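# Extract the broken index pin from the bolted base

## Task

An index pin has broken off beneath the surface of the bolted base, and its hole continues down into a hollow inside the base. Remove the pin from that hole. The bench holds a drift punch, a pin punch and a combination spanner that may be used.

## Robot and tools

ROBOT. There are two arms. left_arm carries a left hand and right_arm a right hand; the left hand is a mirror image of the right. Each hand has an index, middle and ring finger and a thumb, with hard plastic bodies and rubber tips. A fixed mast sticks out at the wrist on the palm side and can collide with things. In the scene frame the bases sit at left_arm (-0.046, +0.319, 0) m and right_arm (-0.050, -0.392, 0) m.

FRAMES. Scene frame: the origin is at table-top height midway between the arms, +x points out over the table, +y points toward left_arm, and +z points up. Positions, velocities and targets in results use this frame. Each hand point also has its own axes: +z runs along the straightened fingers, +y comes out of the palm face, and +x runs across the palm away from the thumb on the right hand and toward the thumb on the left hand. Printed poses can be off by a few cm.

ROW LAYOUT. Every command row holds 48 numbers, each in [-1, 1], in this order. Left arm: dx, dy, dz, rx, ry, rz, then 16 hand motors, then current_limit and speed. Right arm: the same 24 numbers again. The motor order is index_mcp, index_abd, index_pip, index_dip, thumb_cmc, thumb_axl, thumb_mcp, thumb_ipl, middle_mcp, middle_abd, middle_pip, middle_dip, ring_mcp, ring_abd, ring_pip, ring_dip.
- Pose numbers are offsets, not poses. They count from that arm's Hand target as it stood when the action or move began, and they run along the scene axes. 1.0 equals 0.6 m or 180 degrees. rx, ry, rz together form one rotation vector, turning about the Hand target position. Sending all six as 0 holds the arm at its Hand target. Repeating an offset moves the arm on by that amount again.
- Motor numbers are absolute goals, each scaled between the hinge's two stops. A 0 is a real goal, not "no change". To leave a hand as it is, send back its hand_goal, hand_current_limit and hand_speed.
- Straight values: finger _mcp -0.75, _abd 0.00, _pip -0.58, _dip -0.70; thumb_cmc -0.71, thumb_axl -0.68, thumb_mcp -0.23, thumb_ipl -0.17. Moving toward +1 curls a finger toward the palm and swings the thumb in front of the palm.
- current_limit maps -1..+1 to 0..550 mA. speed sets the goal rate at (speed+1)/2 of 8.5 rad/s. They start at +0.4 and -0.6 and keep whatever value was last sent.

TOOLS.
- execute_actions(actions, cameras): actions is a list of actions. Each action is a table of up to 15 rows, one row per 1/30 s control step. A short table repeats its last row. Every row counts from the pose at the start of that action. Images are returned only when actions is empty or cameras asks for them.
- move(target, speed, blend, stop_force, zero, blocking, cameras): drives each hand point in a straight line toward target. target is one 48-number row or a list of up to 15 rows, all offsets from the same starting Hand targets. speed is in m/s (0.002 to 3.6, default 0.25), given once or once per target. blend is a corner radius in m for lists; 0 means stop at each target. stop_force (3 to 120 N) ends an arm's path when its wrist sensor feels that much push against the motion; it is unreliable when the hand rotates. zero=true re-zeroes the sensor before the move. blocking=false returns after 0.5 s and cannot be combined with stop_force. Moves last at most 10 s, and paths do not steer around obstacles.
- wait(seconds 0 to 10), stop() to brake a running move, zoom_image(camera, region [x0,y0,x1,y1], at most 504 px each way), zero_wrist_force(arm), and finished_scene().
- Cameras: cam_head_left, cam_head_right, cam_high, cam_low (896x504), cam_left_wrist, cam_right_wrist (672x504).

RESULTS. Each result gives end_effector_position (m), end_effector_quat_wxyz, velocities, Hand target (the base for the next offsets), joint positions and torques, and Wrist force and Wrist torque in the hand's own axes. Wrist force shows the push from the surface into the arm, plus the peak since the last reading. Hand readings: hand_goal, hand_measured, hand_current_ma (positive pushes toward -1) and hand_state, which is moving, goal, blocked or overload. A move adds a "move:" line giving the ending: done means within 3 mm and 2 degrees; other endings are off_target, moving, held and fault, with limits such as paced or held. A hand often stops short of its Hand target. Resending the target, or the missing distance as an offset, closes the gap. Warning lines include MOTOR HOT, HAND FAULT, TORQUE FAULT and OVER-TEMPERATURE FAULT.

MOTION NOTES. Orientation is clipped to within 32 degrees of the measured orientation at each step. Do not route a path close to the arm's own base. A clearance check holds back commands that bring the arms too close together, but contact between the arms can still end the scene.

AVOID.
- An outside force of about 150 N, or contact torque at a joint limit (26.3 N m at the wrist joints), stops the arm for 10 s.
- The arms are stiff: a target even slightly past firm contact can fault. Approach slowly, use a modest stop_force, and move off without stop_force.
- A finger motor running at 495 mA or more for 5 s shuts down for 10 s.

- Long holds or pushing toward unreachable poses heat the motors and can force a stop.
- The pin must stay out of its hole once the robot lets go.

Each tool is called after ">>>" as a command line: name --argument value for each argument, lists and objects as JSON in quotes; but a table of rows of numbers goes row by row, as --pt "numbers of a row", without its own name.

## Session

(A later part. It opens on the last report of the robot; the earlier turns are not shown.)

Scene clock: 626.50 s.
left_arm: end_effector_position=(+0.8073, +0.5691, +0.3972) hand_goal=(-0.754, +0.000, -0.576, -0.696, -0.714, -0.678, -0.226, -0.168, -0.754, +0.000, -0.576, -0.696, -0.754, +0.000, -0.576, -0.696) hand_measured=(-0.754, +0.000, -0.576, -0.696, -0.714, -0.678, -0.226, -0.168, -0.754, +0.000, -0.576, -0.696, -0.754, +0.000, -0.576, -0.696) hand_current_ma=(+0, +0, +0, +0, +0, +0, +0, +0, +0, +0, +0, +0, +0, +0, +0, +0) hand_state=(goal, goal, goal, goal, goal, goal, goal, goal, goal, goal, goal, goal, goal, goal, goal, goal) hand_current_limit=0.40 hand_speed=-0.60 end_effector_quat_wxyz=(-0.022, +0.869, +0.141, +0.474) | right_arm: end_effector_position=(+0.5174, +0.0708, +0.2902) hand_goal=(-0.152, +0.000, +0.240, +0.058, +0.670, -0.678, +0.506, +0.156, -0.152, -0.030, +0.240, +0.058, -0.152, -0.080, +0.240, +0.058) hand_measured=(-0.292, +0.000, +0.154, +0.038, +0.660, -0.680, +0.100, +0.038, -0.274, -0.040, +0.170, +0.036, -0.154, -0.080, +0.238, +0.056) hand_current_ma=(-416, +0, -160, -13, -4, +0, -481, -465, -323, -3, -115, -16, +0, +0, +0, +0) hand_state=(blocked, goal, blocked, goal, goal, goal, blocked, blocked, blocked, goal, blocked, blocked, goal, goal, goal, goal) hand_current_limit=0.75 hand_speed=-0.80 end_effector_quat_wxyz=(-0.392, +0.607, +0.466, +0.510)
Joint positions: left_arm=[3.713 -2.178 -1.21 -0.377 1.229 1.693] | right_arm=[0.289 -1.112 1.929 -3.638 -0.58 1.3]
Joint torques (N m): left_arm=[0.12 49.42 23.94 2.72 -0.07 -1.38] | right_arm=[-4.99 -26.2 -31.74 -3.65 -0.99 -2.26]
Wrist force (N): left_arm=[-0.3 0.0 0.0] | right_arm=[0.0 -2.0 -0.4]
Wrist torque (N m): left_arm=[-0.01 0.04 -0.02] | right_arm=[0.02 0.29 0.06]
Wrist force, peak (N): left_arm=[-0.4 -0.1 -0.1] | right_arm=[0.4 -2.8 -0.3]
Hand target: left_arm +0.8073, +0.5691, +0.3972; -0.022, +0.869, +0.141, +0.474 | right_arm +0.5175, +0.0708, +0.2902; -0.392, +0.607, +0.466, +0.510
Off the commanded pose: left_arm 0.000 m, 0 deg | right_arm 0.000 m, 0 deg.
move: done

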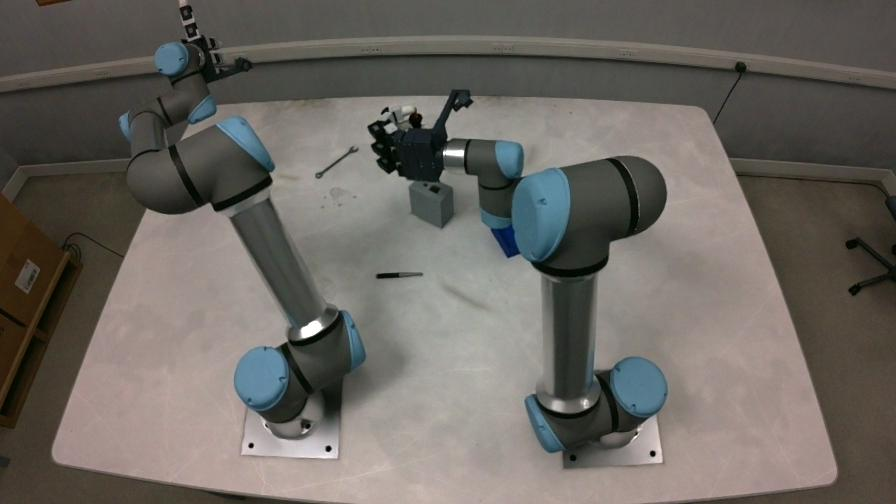

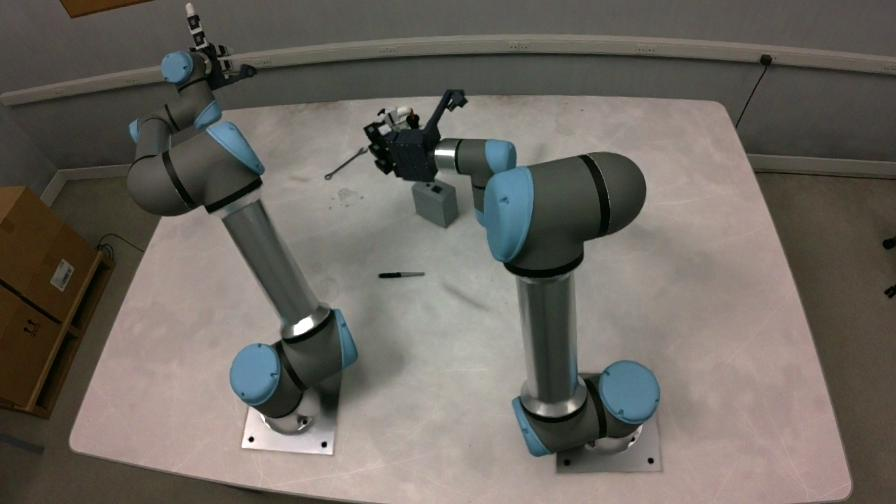

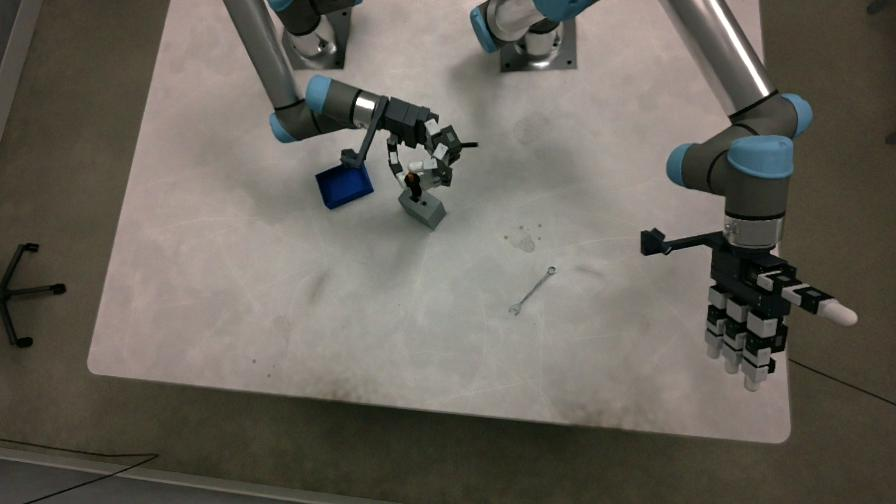

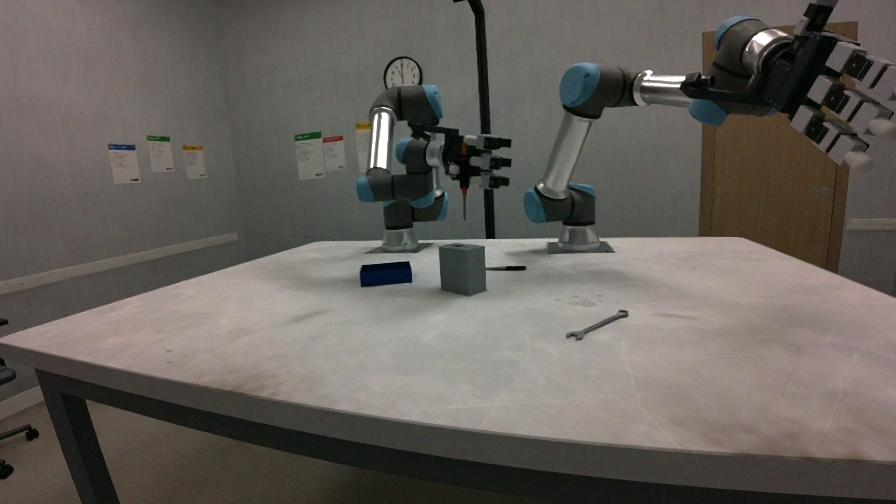

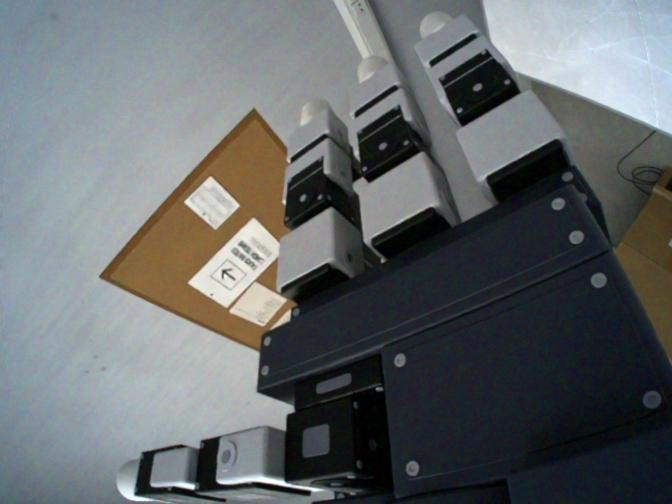

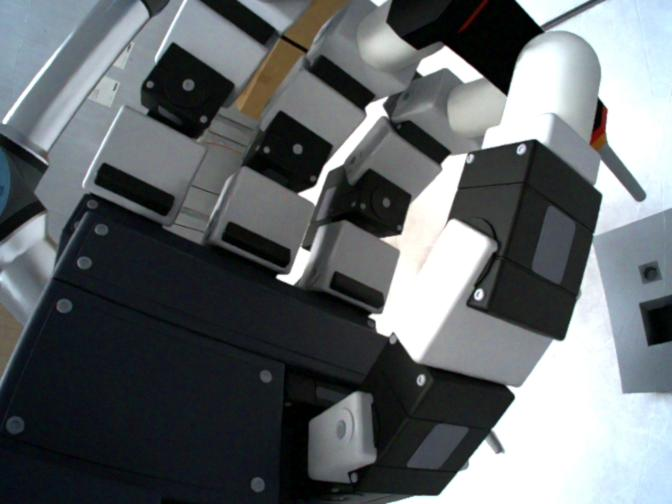

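>>> move --target '[0,0,0,0,0,0,-0.754,0,-0.576,-0.696,-0.714,-0.678,-0.226,-0.168,-0.754,0,-0.576,-0.696,-0.754,0,-0.576,-0.696,0.4,-0.6, -0.0343,-0.0142,-0.0667,0.0094,0.0167,0,-0.151,0,0.241,0.058,0.671,-0.677,0.506,0.157,-0.151,-0.03,0.241,0.058,-0.151,-0.08,0.241,0.058,0.75,-0.8]' --speed 0.08 --stop_force 12 --cameras '["cam_head_left","cam_head_right","cam_high","cam_low","cam_right_wrist"]'

>>> zoom_image --camera "cam_high" --region '[400, 170, 450, 220]'

>>> zoom_image --camera "cam_low" --region '[430, 190, 500, 260]'

>>> zoom_image --camera "cam_right_wrist" --region '[572, 100, 672, 400]'

Scene clock: 670.30 s.
left_arm: end_effector_position=(+0.8073, +0.5691, +0.3972) hand_goal=(-0.754, +0.000, -0.576, -0.696, -0.714, -0.678, -0.226, -0.168, -0.754, +0.000, -0.576, -0.696, -0.754, +0.000, -0.576, -0.696) hand_measured=(-0.754, +0.000, -0.576, -0.696, -0.714, -0.678, -0.226, -0.168, -0.754, +0.000, -0.576, -0.696, -0.754, +0.000, -0.576, -0.696) hand_current_ma=(+0, +0, +0, +0, +0, +0, +0, +0, +0, +0, +0, +0, +0, +0, +0, +0) hand_state=(goal, goal, goal, goal, goal, goal, goal, goal, goal, goal, goal, goal, goal, goal, goal, goal) hand_current_limit=0.40 hand_speed=-0.60 end_effector_quat_wxyz=(-0.022, +0.869, +0.141, +0.474) | right_arm: end_effector_position=(+0.4970, +0.0623, +0.2501) hand_goal=(-0.152, +0.000, +0.240, +0.058, +0.670, -0.678, +0.506, +0.156, -0.152, -0.030, +0.240, +0.058, -0.152, -0.080, +0.240, +0.058) hand_measured=(-0.292, +0.000, +0.154, +0.038, +0.660, -0.680, +0.100, +0.038, -0.274, -0.040, +0.170, +0.036, -0.154, -0.080, +0.238, +0.056) hand_current_ma=(-416, +0, -160, -13, -4, +0, -481, -465, -323, -4, -115, -16, +0, +0, +0, +0) hand_state=(blocked, goal, blocked, goal, goal, goal, blocked, blocked, blocked, goal, blocked, blocked, goal, goal, goal, goal) hand_current_limit=0.75 hand_speed=-0.80 end_effector_quat_wxyz=(-0.413, +0.615, +0.448, +0.501)
Joint positions: left_arm=[3.713 -2.178 -1.21 -0.377 1.229 1.693] | right_arm=[0.279 -1.067 2.004 -3.776 -0.557 1.371]
Joint torques (N m): left_arm=[-1.36 47.92 22.83 3.01 -0.02 -1.46] | right_arm=[9.65 -46.76 -28.98 -3.76 -0.84 -0.72]
Wrist force (N): left_arm=[-0.2 -0.1 0.0] | right_arm=[-0.4 -1.7 -0.4]
Wrist torque (N m): left_arm=[-0.01 0.03 -0.01] | right_arm=[0.06 0.35 0.18]
Wrist force, peak (N): left_arm=[-0.4 -0.1 0.0] | right_arm=[-1.3 -2.0 -0.7]
Hand target: left_arm +0.8073, +0.5691, +0.3972; -0.022, +0.869, +0.141, +0.474 | right_arm +0.4969, +0.0623, +0.2501; -0.413, +0.615, +0.448, +0.501
Off the commanded pose: left_arm 0.000 m, 0 deg | right_arm 0.000 m, 0 deg.
move: done
Images, in order (width x height): cam_head_left 896x504, cam_head_right 896x504, cam_high 896x504, cam_low 896x504, cam_right_wrist 672x504.

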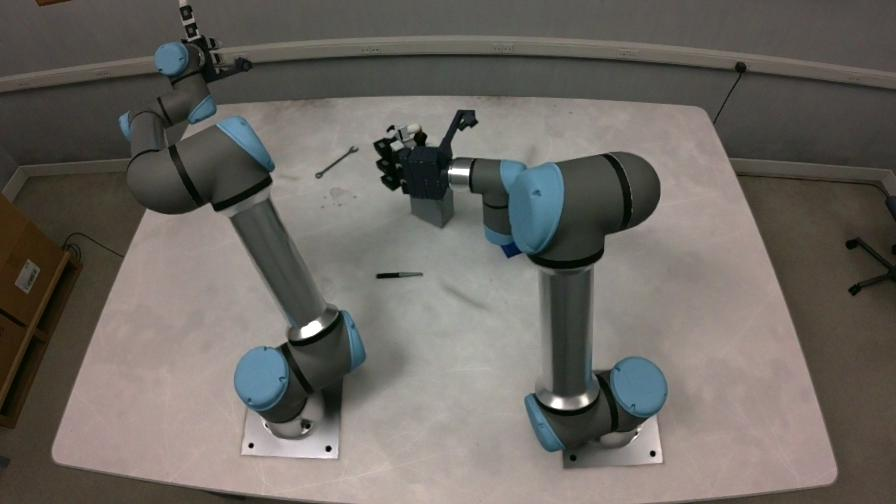

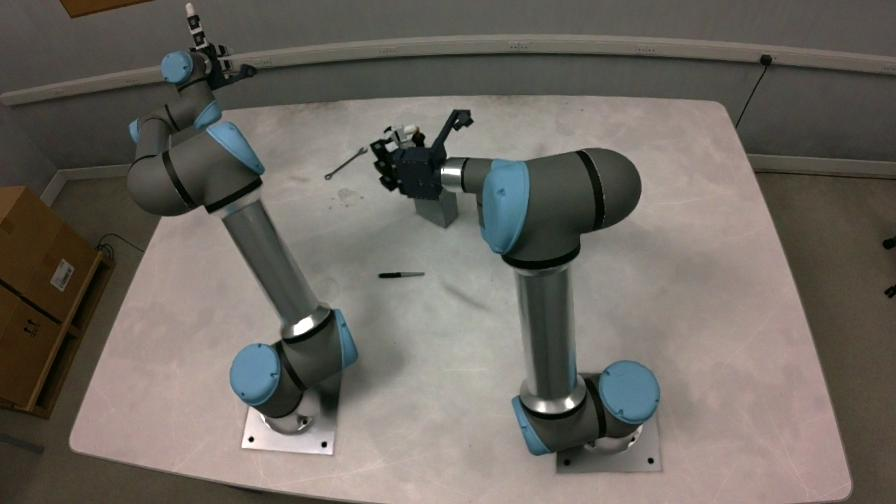

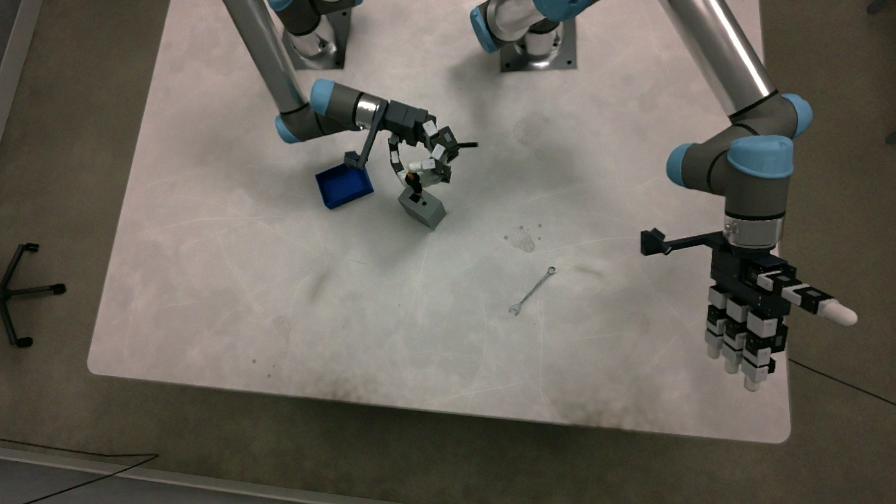

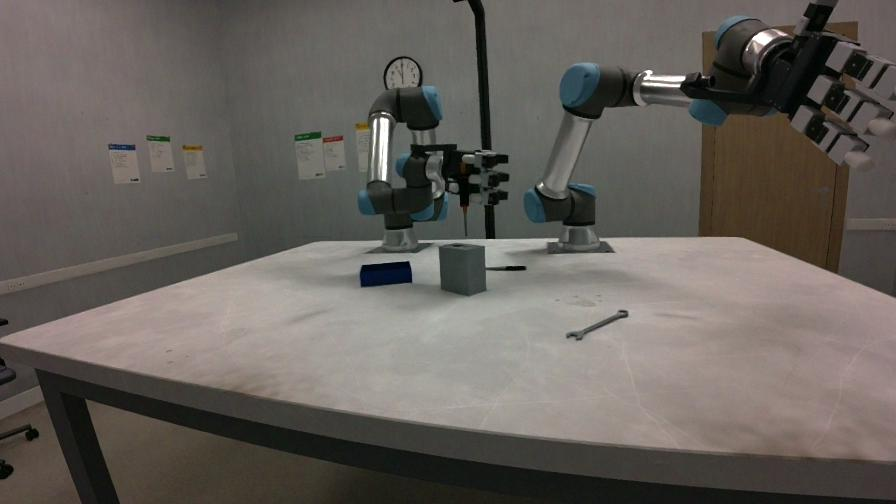

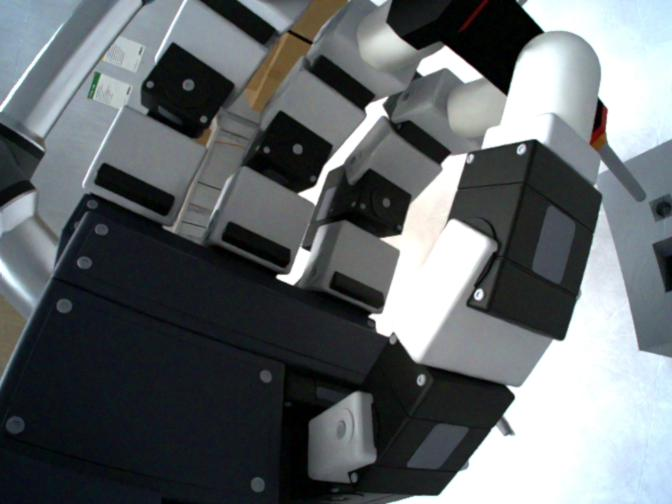

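Scaled by 10.080 from the camera's 896x504 image, which has a finer 1280x720 frame.

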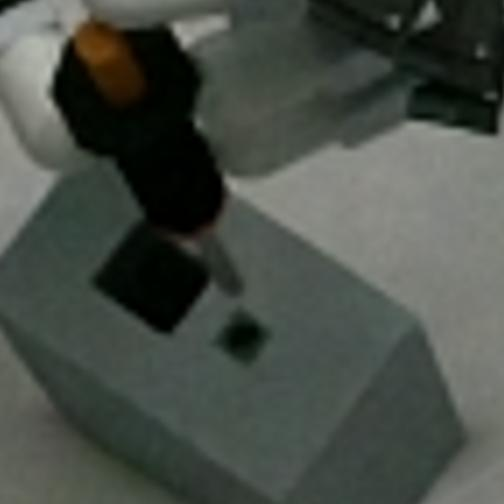

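Scaled by 7.200 from the camera's 896x504 image, which has a finer 1280x720 frame.

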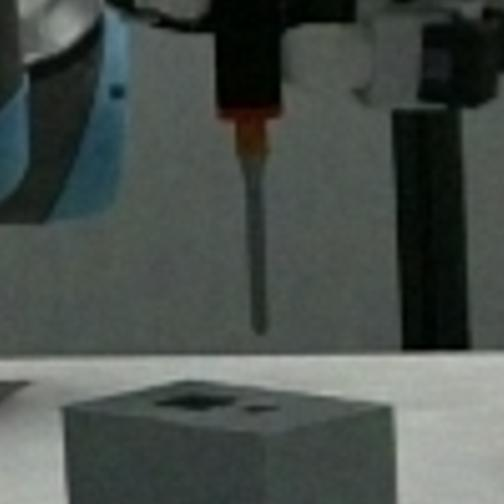

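Scaled by 1.680 from the camera's 672x504 image, which has a finer 960x720 frame.

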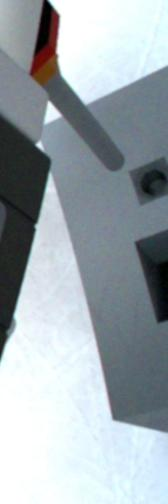

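>>> zoom_image --camera "cam_right_wrist" --region '[622, 170, 672, 250]'

Scaled by 6.300 from the camera's 672x504 image, which has a finer 960x720 frame.

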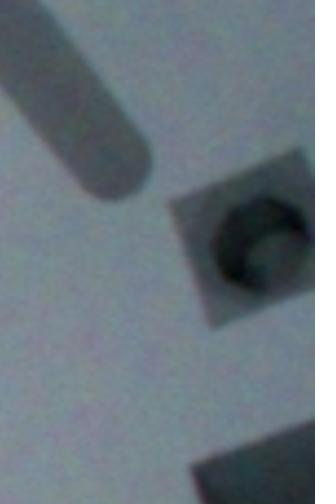

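>>> move --target '[0,0,0,0,0,0,-0.754,0,-0.576,-0.696,-0.714,-0.678,-0.226,-0.168,-0.754,0,-0.576,-0.696,-0.754,0,-0.576,-0.696,0.4,-0.6, 0.005,-0.0035,-0.0333,0,0,0,-0.151,0,0.241,0.058,0.671,-0.677,0.506,0.157,-0.151,-0.03,0.241,0.058,-0.151,-0.08,0.241,0.058,0.75,-0.8]' --speed 0.05 --stop_force 5 --cameras '["cam_high","cam_low","cam_right_wrist"]'

>>> zoom_image --camera "cam_high" --region '[400, 170, 450, 220]'

>>> zoom_image --camera "cam_low" --region '[430, 190, 500, 260]'

>>> zoom_image --camera "cam_right_wrist" --region '[602, 130, 672, 230]'

Scene clock: 694.90 s.
left_arm: end_effector_position=(+0.8073, +0.5691, +0.3972) hand_goal=(-0.754, +0.000, -0.576, -0.696, -0.714, -0.678, -0.226, -0.168, -0.754, +0.000, -0.576, -0.696, -0.754, +0.000, -0.576, -0.696) hand_measured=(-0.754, +0.000, -0.576, -0.696, -0.714, -0.678, -0.226, -0.168, -0.754, +0.000, -0.576, -0.696, -0.754, +0.000, -0.576, -0.696) hand_current_ma=(+0, +0, +0, +0, +0, +0, +0, +0, +0, +0, +0, +0, +0, +0, +0, +0) hand_state=(goal, goal, goal, goal, goal, goal, goal, goal, goal, goal, goal, goal, goal, goal, goal, goal) hand_current_limit=0.40 hand_speed=-0.60 end_effector_quat_wxyz=(-0.022, +0.869, +0.141, +0.474) | right_arm: end_effector_position=(+0.4999, +0.0602, +0.2301) hand_goal=(-0.152, +0.000, +0.240, +0.058, +0.670, -0.678, +0.506, +0.156, -0.152, -0.030, +0.240, +0.058, -0.152, -0.080, +0.240, +0.058) hand_measured=(-0.292, +0.000, +0.154, +0.038, +0.660, -0.680, +0.100, +0.038, -0.274, -0.040, +0.170, +0.036, -0.154, -0.080, +0.238, +0.056) hand_current_ma=(-416, +0, -160, -13, -4, +0, -481, -465, -323, -4, -115, -16, +0, +0, +0, +0) hand_state=(blocked, goal, blocked, goal, goal, goal, blocked, blocked, blocked, goal, blocked, blocked, goal, goal, goal, goal) hand_current_limit=0.75 hand_speed=-0.80 end_effector_quat_wxyz=(-0.413, +0.615, +0.448, +0.501)
Joint positions: left_arm=[3.713 -2.178 -1.21 -0.377 1.229 1.693] | right_arm=[0.273 -1.023 2.007 -3.82 -0.551 1.367]
Joint torques (N m): left_arm=[1.2 49.93 24.84 3.01 0.24 -1.44] | right_arm=[9.41 -47.6 -28.07 -1.85 -0.87 1.5]
Wrist force (N): left_arm=[-0.2 0.0 0.0] | right_arm=[-0.2 -2.0 -0.4]
Wrist torque (N m): left_arm=[0.00 0.03 -0.01] | right_arm=[0.00 0.33 0.22]
Wrist force, peak (N): left_arm=[-0.4 -0.1 -0.3] | right_arm=[0.3 -2.2 -0.5]
Hand target: left_arm +0.8073, +0.5691, +0.3972; -0.022, +0.869, +0.141, +0.474 | right_arm +0.4999, +0.0602, +0.2302; -0.413, +0.615, +0.448, +0.501
Off the commanded pose: left_arm 0.000 m, 0 deg | right_arm 0.000 m, 0 deg.
move: done
Images, in order (width x height): cam_high 896x504, cam_low 896x504, cam_right_wrist 672x504.

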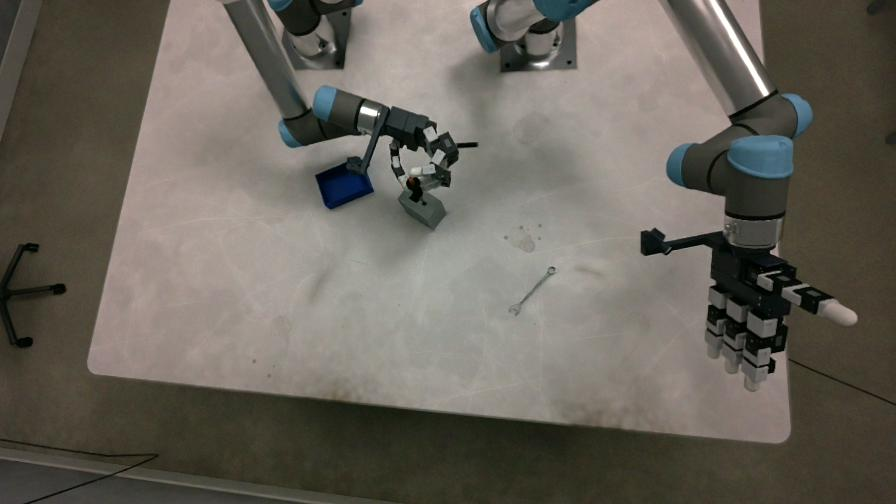

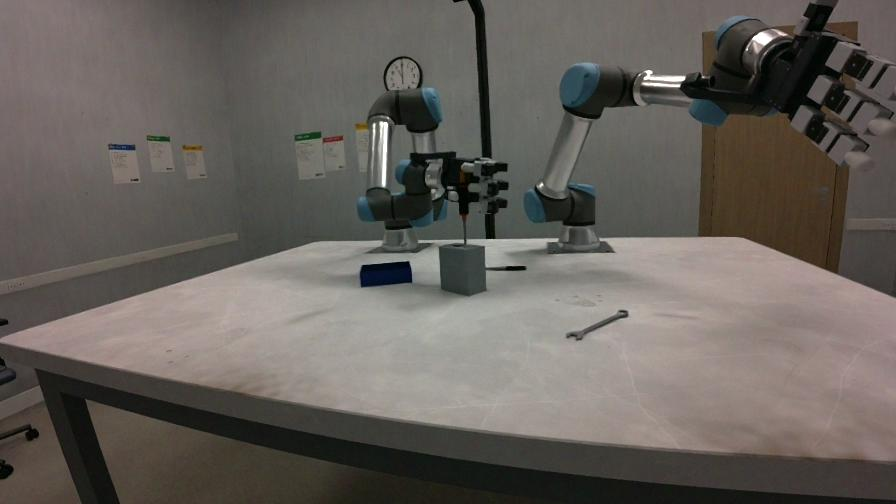

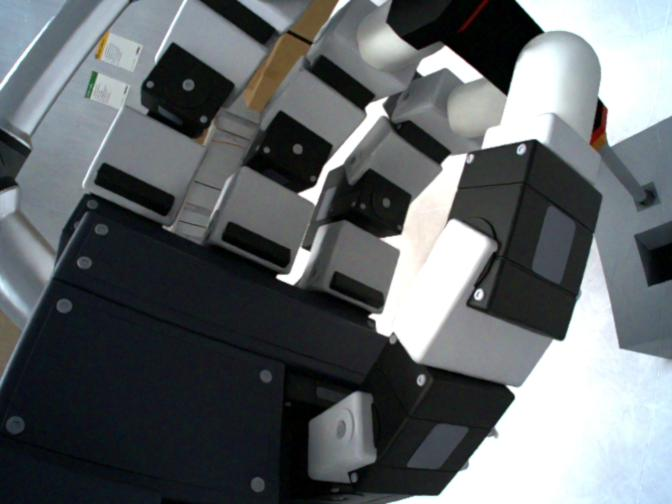

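Scaled by 10.080 from the camera's 896x504 image, which has a finer 1280x720 frame.

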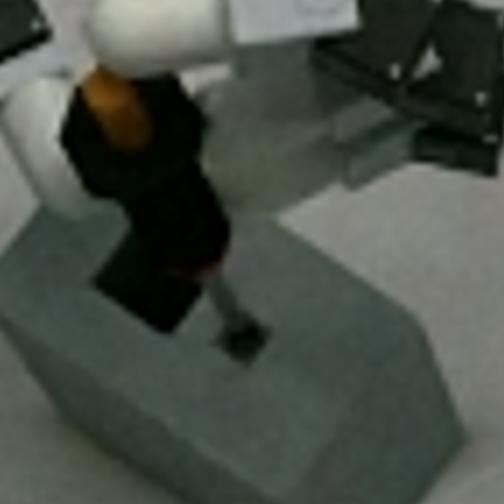

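Scaled by 7.200 from the camera's 896x504 image, which has a finer 1280x720 frame.

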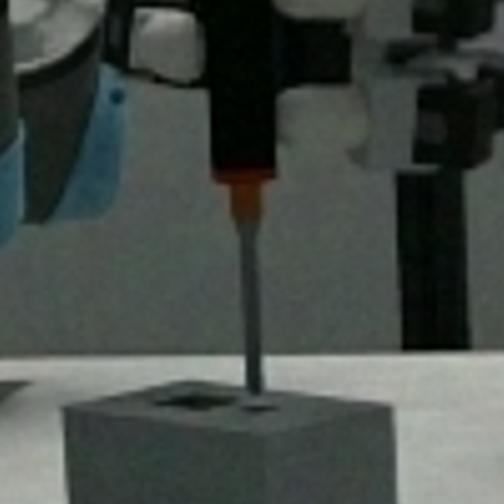

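Scaled by 5.040 from the camera's 672x504 image, which has a finer 960x720 frame.

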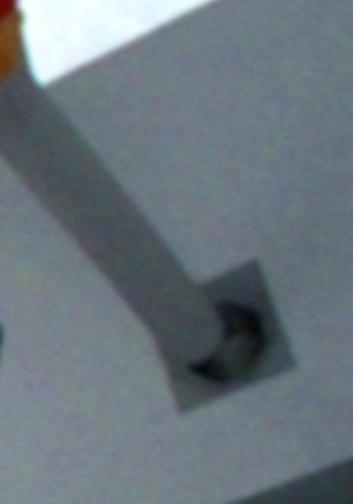

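>>> move --target '[0,0,0,0,0,0,-0.754,0,-0.576,-0.696,-0.714,-0.678,-0.226,-0.168,-0.754,0,-0.576,-0.696,-0.754,0,-0.576,-0.696,0.4,-0.6, 0,0.0022,0,0,0,0,-0.151,0,0.241,0.058,0.671,-0.677,0.506,0.157,-0.151,-0.03,0.241,0.058,-0.151,-0.08,0.241,0.058,0.75,-0.8]' --speed 0.05 --cameras '["cam_high","cam_low","cam_right_wrist"]'

>>> zoom_image --camera "cam_high" --region '[410, 185, 440, 215]'

>>> zoom_image --camera "cam_low" --region '[450, 225, 485, 260]'

>>> zoom_image --camera "cam_right_wrist" --region '[602, 130, 672, 230]'

Scene clock: 716.93 s.
left_arm: end_effector_position=(+0.8073, +0.5691, +0.3972) hand_goal=(-0.754, +0.000, -0.576, -0.696, -0.714, -0.678, -0.226, -0.168, -0.754, +0.000, -0.576, -0.696, -0.754, +0.000, -0.576, -0.696) hand_measured=(-0.754, +0.000, -0.576, -0.696, -0.714, -0.678, -0.226, -0.168, -0.754, +0.000, -0.576, -0.696, -0.754, +0.000, -0.576, -0.696) hand_current_ma=(+0, +0, +0, +0, +0, +0, +0, +0, +0, +0, +0, +0, +0, +0, +0, +0) hand_state=(goal, goal, goal, goal, goal, goal, goal, goal, goal, goal, goal, goal, goal, goal, goal, goal) hand_current_limit=0.40 hand_speed=-0.60 end_effector_quat_wxyz=(-0.022, +0.869, +0.141, +0.474) | right_arm: end_effector_position=(+0.4999, +0.0615, +0.2302) hand_goal=(-0.152, +0.000, +0.240, +0.058, +0.670, -0.678, +0.506, +0.156, -0.152, -0.030, +0.240, +0.058, -0.152, -0.080, +0.240, +0.058) hand_measured=(-0.292, +0.000, +0.154, +0.038, +0.660, -0.680, +0.100, +0.038, -0.274, -0.040, +0.170, +0.036, -0.154, -0.080, +0.238, +0.056) hand_current_ma=(-416, +0, -160, -13, -4, +0, -481, -465, -323, -4, -115, -16, +0, +0, +0, +0) hand_state=(blocked, goal, blocked, goal, goal, goal, blocked, blocked, blocked, goal, blocked, blocked, goal, goal, goal, goal) hand_current_limit=0.75 hand_speed=-0.80 end_effector_quat_wxyz=(-0.413, +0.615, +0.448, +0.501)
Joint positions: left_arm=[3.713 -2.178 -1.21 -0.377 1.229 1.693] | right_arm=[0.276 -1.021 2.004 -3.82 -0.554 1.369]
Joint torques (N m): left_arm=[0.05 50.07 24.61 2.89 0.19 -1.43] | right_arm=[6.16 -27.25 -25.13 -3.77 -0.28 1.12]
Wrist force (N): left_arm=[-0.2 0.0 -0.2] | right_arm=[-0.2 -1.3 -0.6]
Wrist torque (N m): left_arm=[0.02 0.02 -0.01] | right_arm=[0.11 0.33 0.03]
Wrist force, peak (N): left_arm=[-0.3 0.1 -0.3] | right_arm=[-0.2 -2.0 -0.5]
Hand target: left_arm +0.8073, +0.5691, +0.3972; -0.022, +0.869, +0.141, +0.474 | right_arm +0.4999, +0.0615, +0.2302; -0.413, +0.615, +0.448, +0.501
Off the commanded pose: left_arm 0.000 m, 0 deg | right_arm 0.000 m, 0 deg.
move: done
Images, in order (width x height): cam_high 896x504, cam_low 896x504, cam_right_wrist 672x504.

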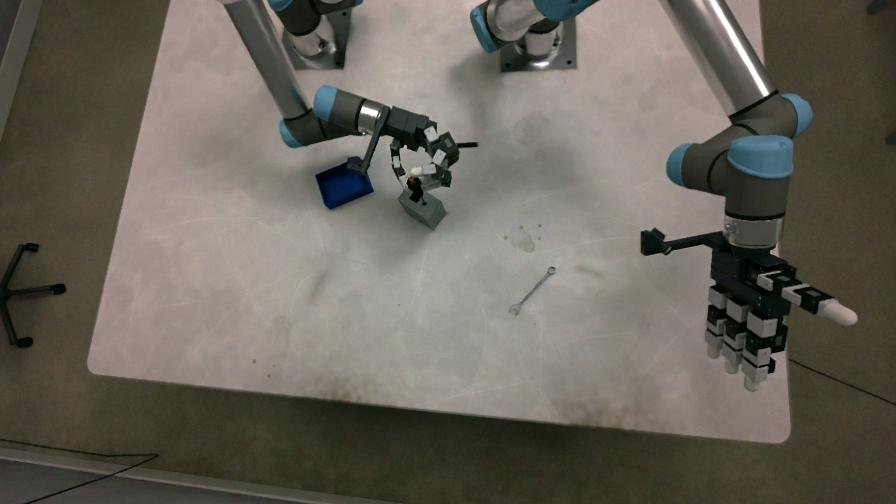

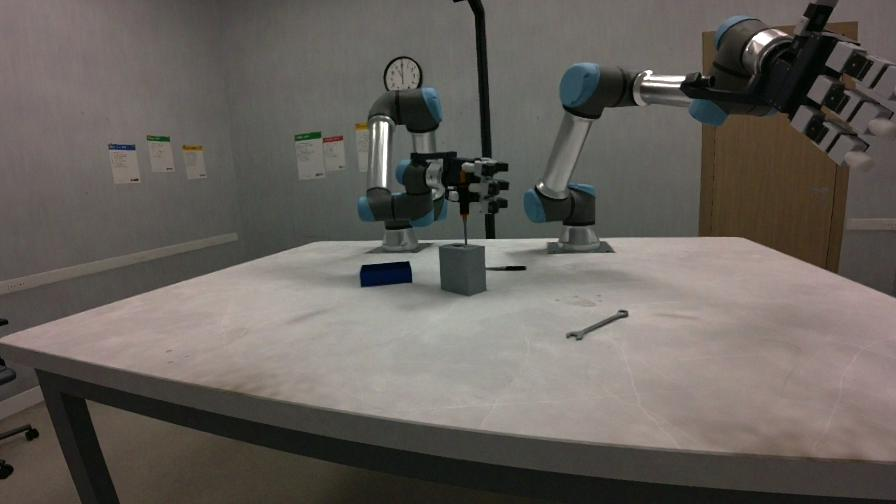

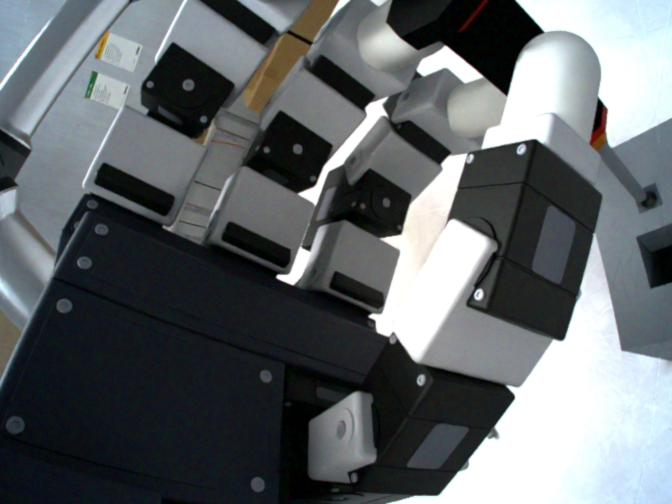

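Scaled by 16.800 from the camera's 896x504 image, which has a finer 1280x720 frame.

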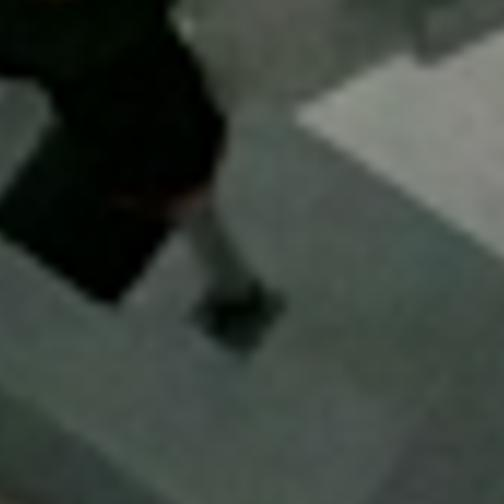

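Scaled by 14.400 from the camera's 896x504 image, which has a finer 1280x720 frame.

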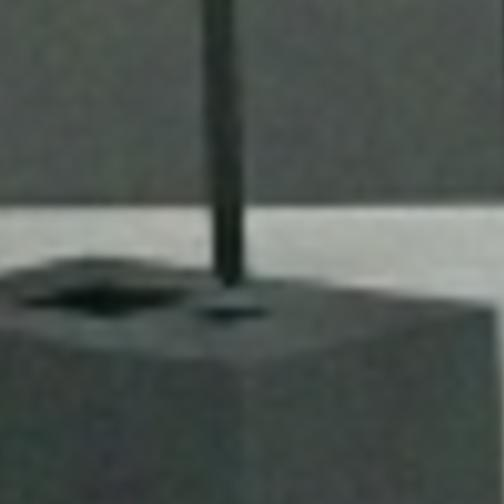

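Scaled by 5.040 from the camera's 672x504 image, which has a finer 960x720 frame.

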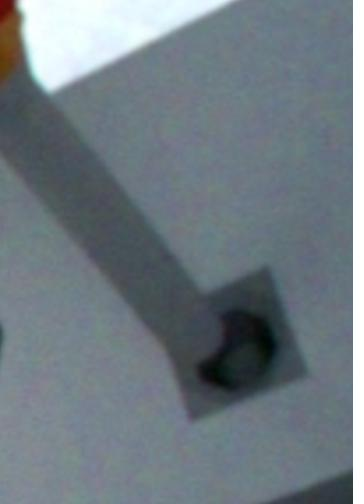

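>>> move --target '[0,0,0,0,0,0,-0.754,0,-0.576,-0.696,-0.714,-0.678,-0.226,-0.168,-0.754,0,-0.576,-0.696,-0.754,0,-0.576,-0.696,0.4,-0.6, 0,-0.001,-0.0083,0,0,0,-0.151,0,0.241,0.058,0.671,-0.677,0.506,0.157,-0.151,-0.03,0.241,0.058,-0.151,-0.08,0.241,0.058,0.75,-0.8]' --speed 0.01 --stop_force 3 --cameras '["cam_high","cam_low","cam_right_wrist"]'

>>> zoom_image --camera "cam_high" --region '[410, 185, 440, 215]'

>>> zoom_image --camera "cam_low" --region '[450, 225, 485, 260]'

>>> zoom_image --camera "cam_right_wrist" --region '[622, 170, 662, 220]'

Scene clock: 739.30 s.
left_arm: end_effector_position=(+0.8073, +0.5691, +0.3972) hand_goal=(-0.754, +0.000, -0.576, -0.696, -0.714, -0.678, -0.226, -0.168, -0.754, +0.000, -0.576, -0.696, -0.754, +0.000, -0.576, -0.696) hand_measured=(-0.754, +0.000, -0.576, -0.696, -0.714, -0.678, -0.226, -0.168, -0.754, +0.000, -0.576, -0.696, -0.754, +0.000, -0.576, -0.696) hand_current_ma=(+0, +0, +0, +0, +0, +0, +0, +0, +0, +0, +0, +0, +0, +0, +0, +0) hand_state=(goal, goal, goal, goal, goal, goal, goal, goal, goal, goal, goal, goal, goal, goal, goal, goal) hand_current_limit=0.40 hand_speed=-0.60 end_effector_quat_wxyz=(-0.022, +0.869, +0.141, +0.474) | right_arm: end_effector_position=(+0.4999, +0.0609, +0.2252) hand_goal=(-0.152, +0.000, +0.240, +0.058, +0.670, -0.678, +0.506, +0.156, -0.152, -0.030, +0.240, +0.058, -0.152, -0.080, +0.240, +0.058) hand_measured=(-0.292, +0.000, +0.154, +0.038, +0.660, -0.680, +0.100, +0.038, -0.274, -0.040, +0.170, +0.036, -0.154, -0.080, +0.238, +0.056) hand_current_ma=(-416, +0, -160, -13, -4, +0, -481, -465, -323, -4, -115, -16, +0, +0, +0, +0) hand_state=(blocked, goal, blocked, goal, goal, goal, blocked, blocked, blocked, goal, blocked, blocked, goal, goal, goal, goal) hand_current_limit=0.75 hand_speed=-0.80 end_effector_quat_wxyz=(-0.413, +0.615, +0.448, +0.501)
Joint positions: left_arm=[3.713 -2.178 -1.21 -0.377 1.229 1.693] | right_arm=[0.274 -1.011 2.006 -3.832 -0.553 1.368]
Joint torques (N m): left_arm=[1.42 50.24 23.72 3.19 0.49 -1.51] | right_arm=[-1.36 -47.97 -16.3 -0.68 -0.27 -0.14]
Wrist force (N): left_arm=[-0.1 0.0 0.0] | right_arm=[-0.1 -1.8 -0.4]
Wrist torque (N m): left_arm=[0.00 0.02 -0.01] | right_arm=[0.02 0.32 0.13]
Wrist force, peak (N): left_arm=[0.0 0.0 -0.4] | right_arm=[-0.6 -2.1 -0.7]
Hand target: left_arm +0.8073, +0.5691, +0.3972; -0.022, +0.869, +0.141, +0.474 | right_arm +0.4999, +0.0609, +0.2252; -0.413, +0.615, +0.448, +0.501
Off the commanded pose: left_arm 0.000 m, 0 deg | right_arm 0.000 m, 0 deg.
move: done
Images, in order (width x height): cam_high 896x504, cam_low 896x504, cam_right_wrist 672x504.

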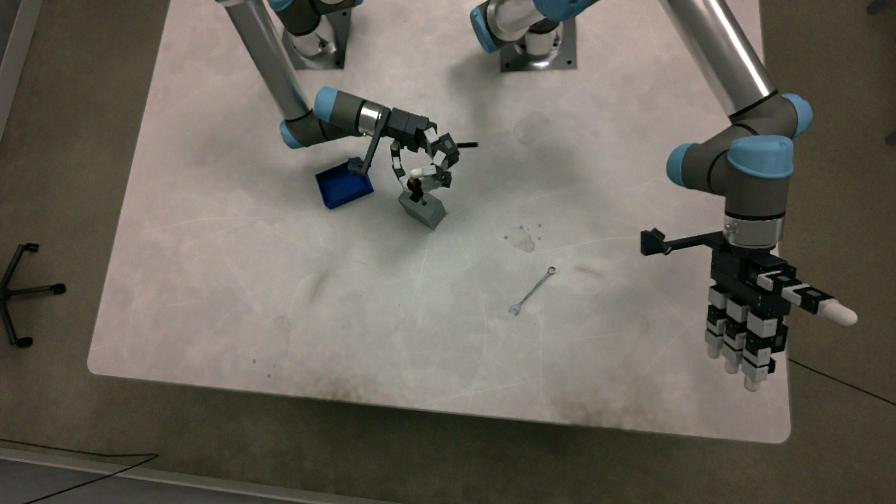

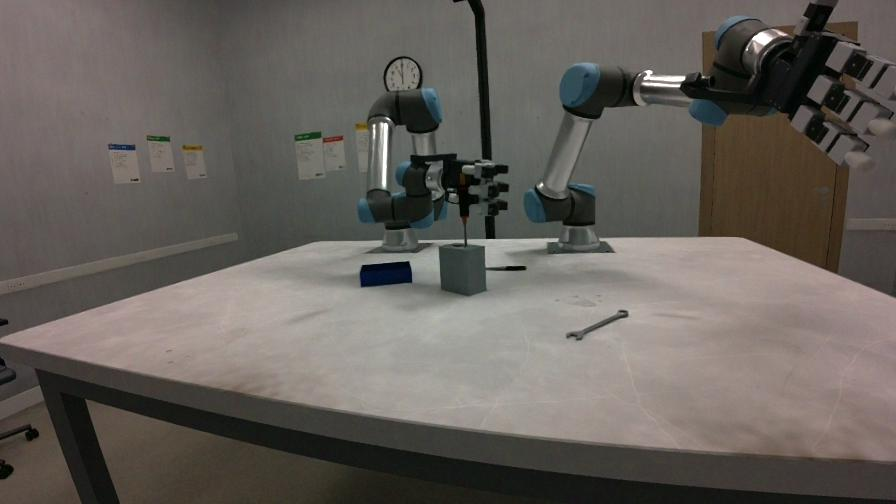

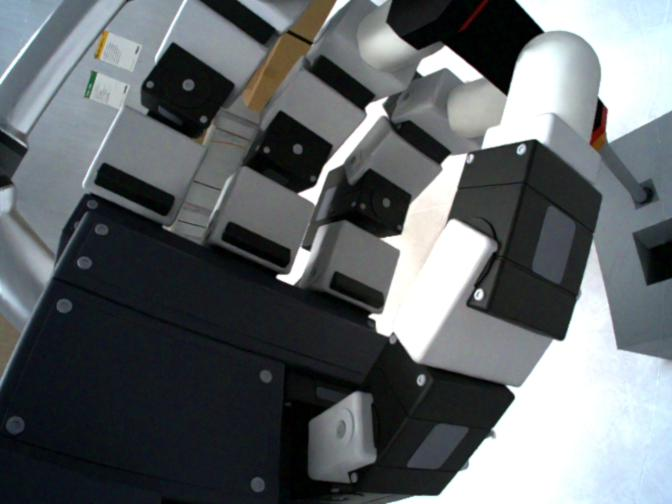

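Scaled by 16.800 from the camera's 896x504 image, which has a finer 1280x720 frame.

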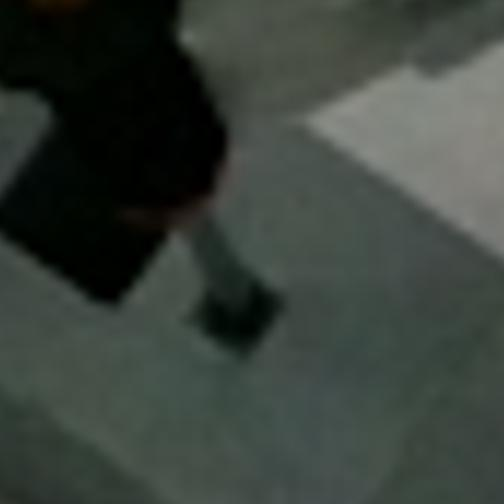

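Scaled by 14.400 from the camera's 896x504 image, which has a finer 1280x720 frame.

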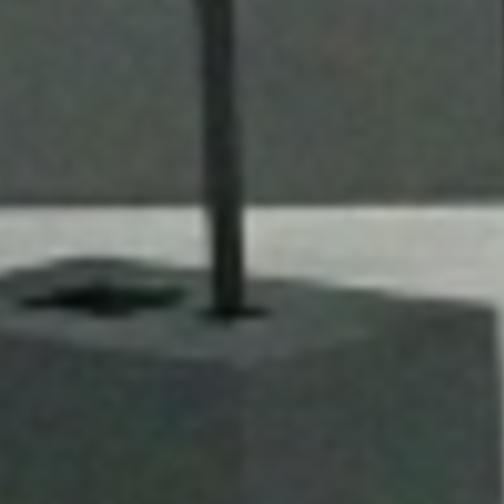

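Scaled by 10.080 from the camera's 672x504 image, which has a finer 960x720 frame.

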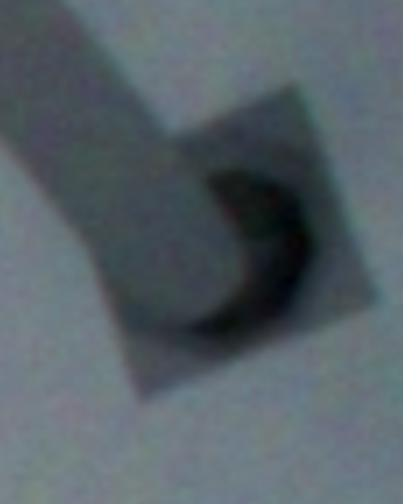

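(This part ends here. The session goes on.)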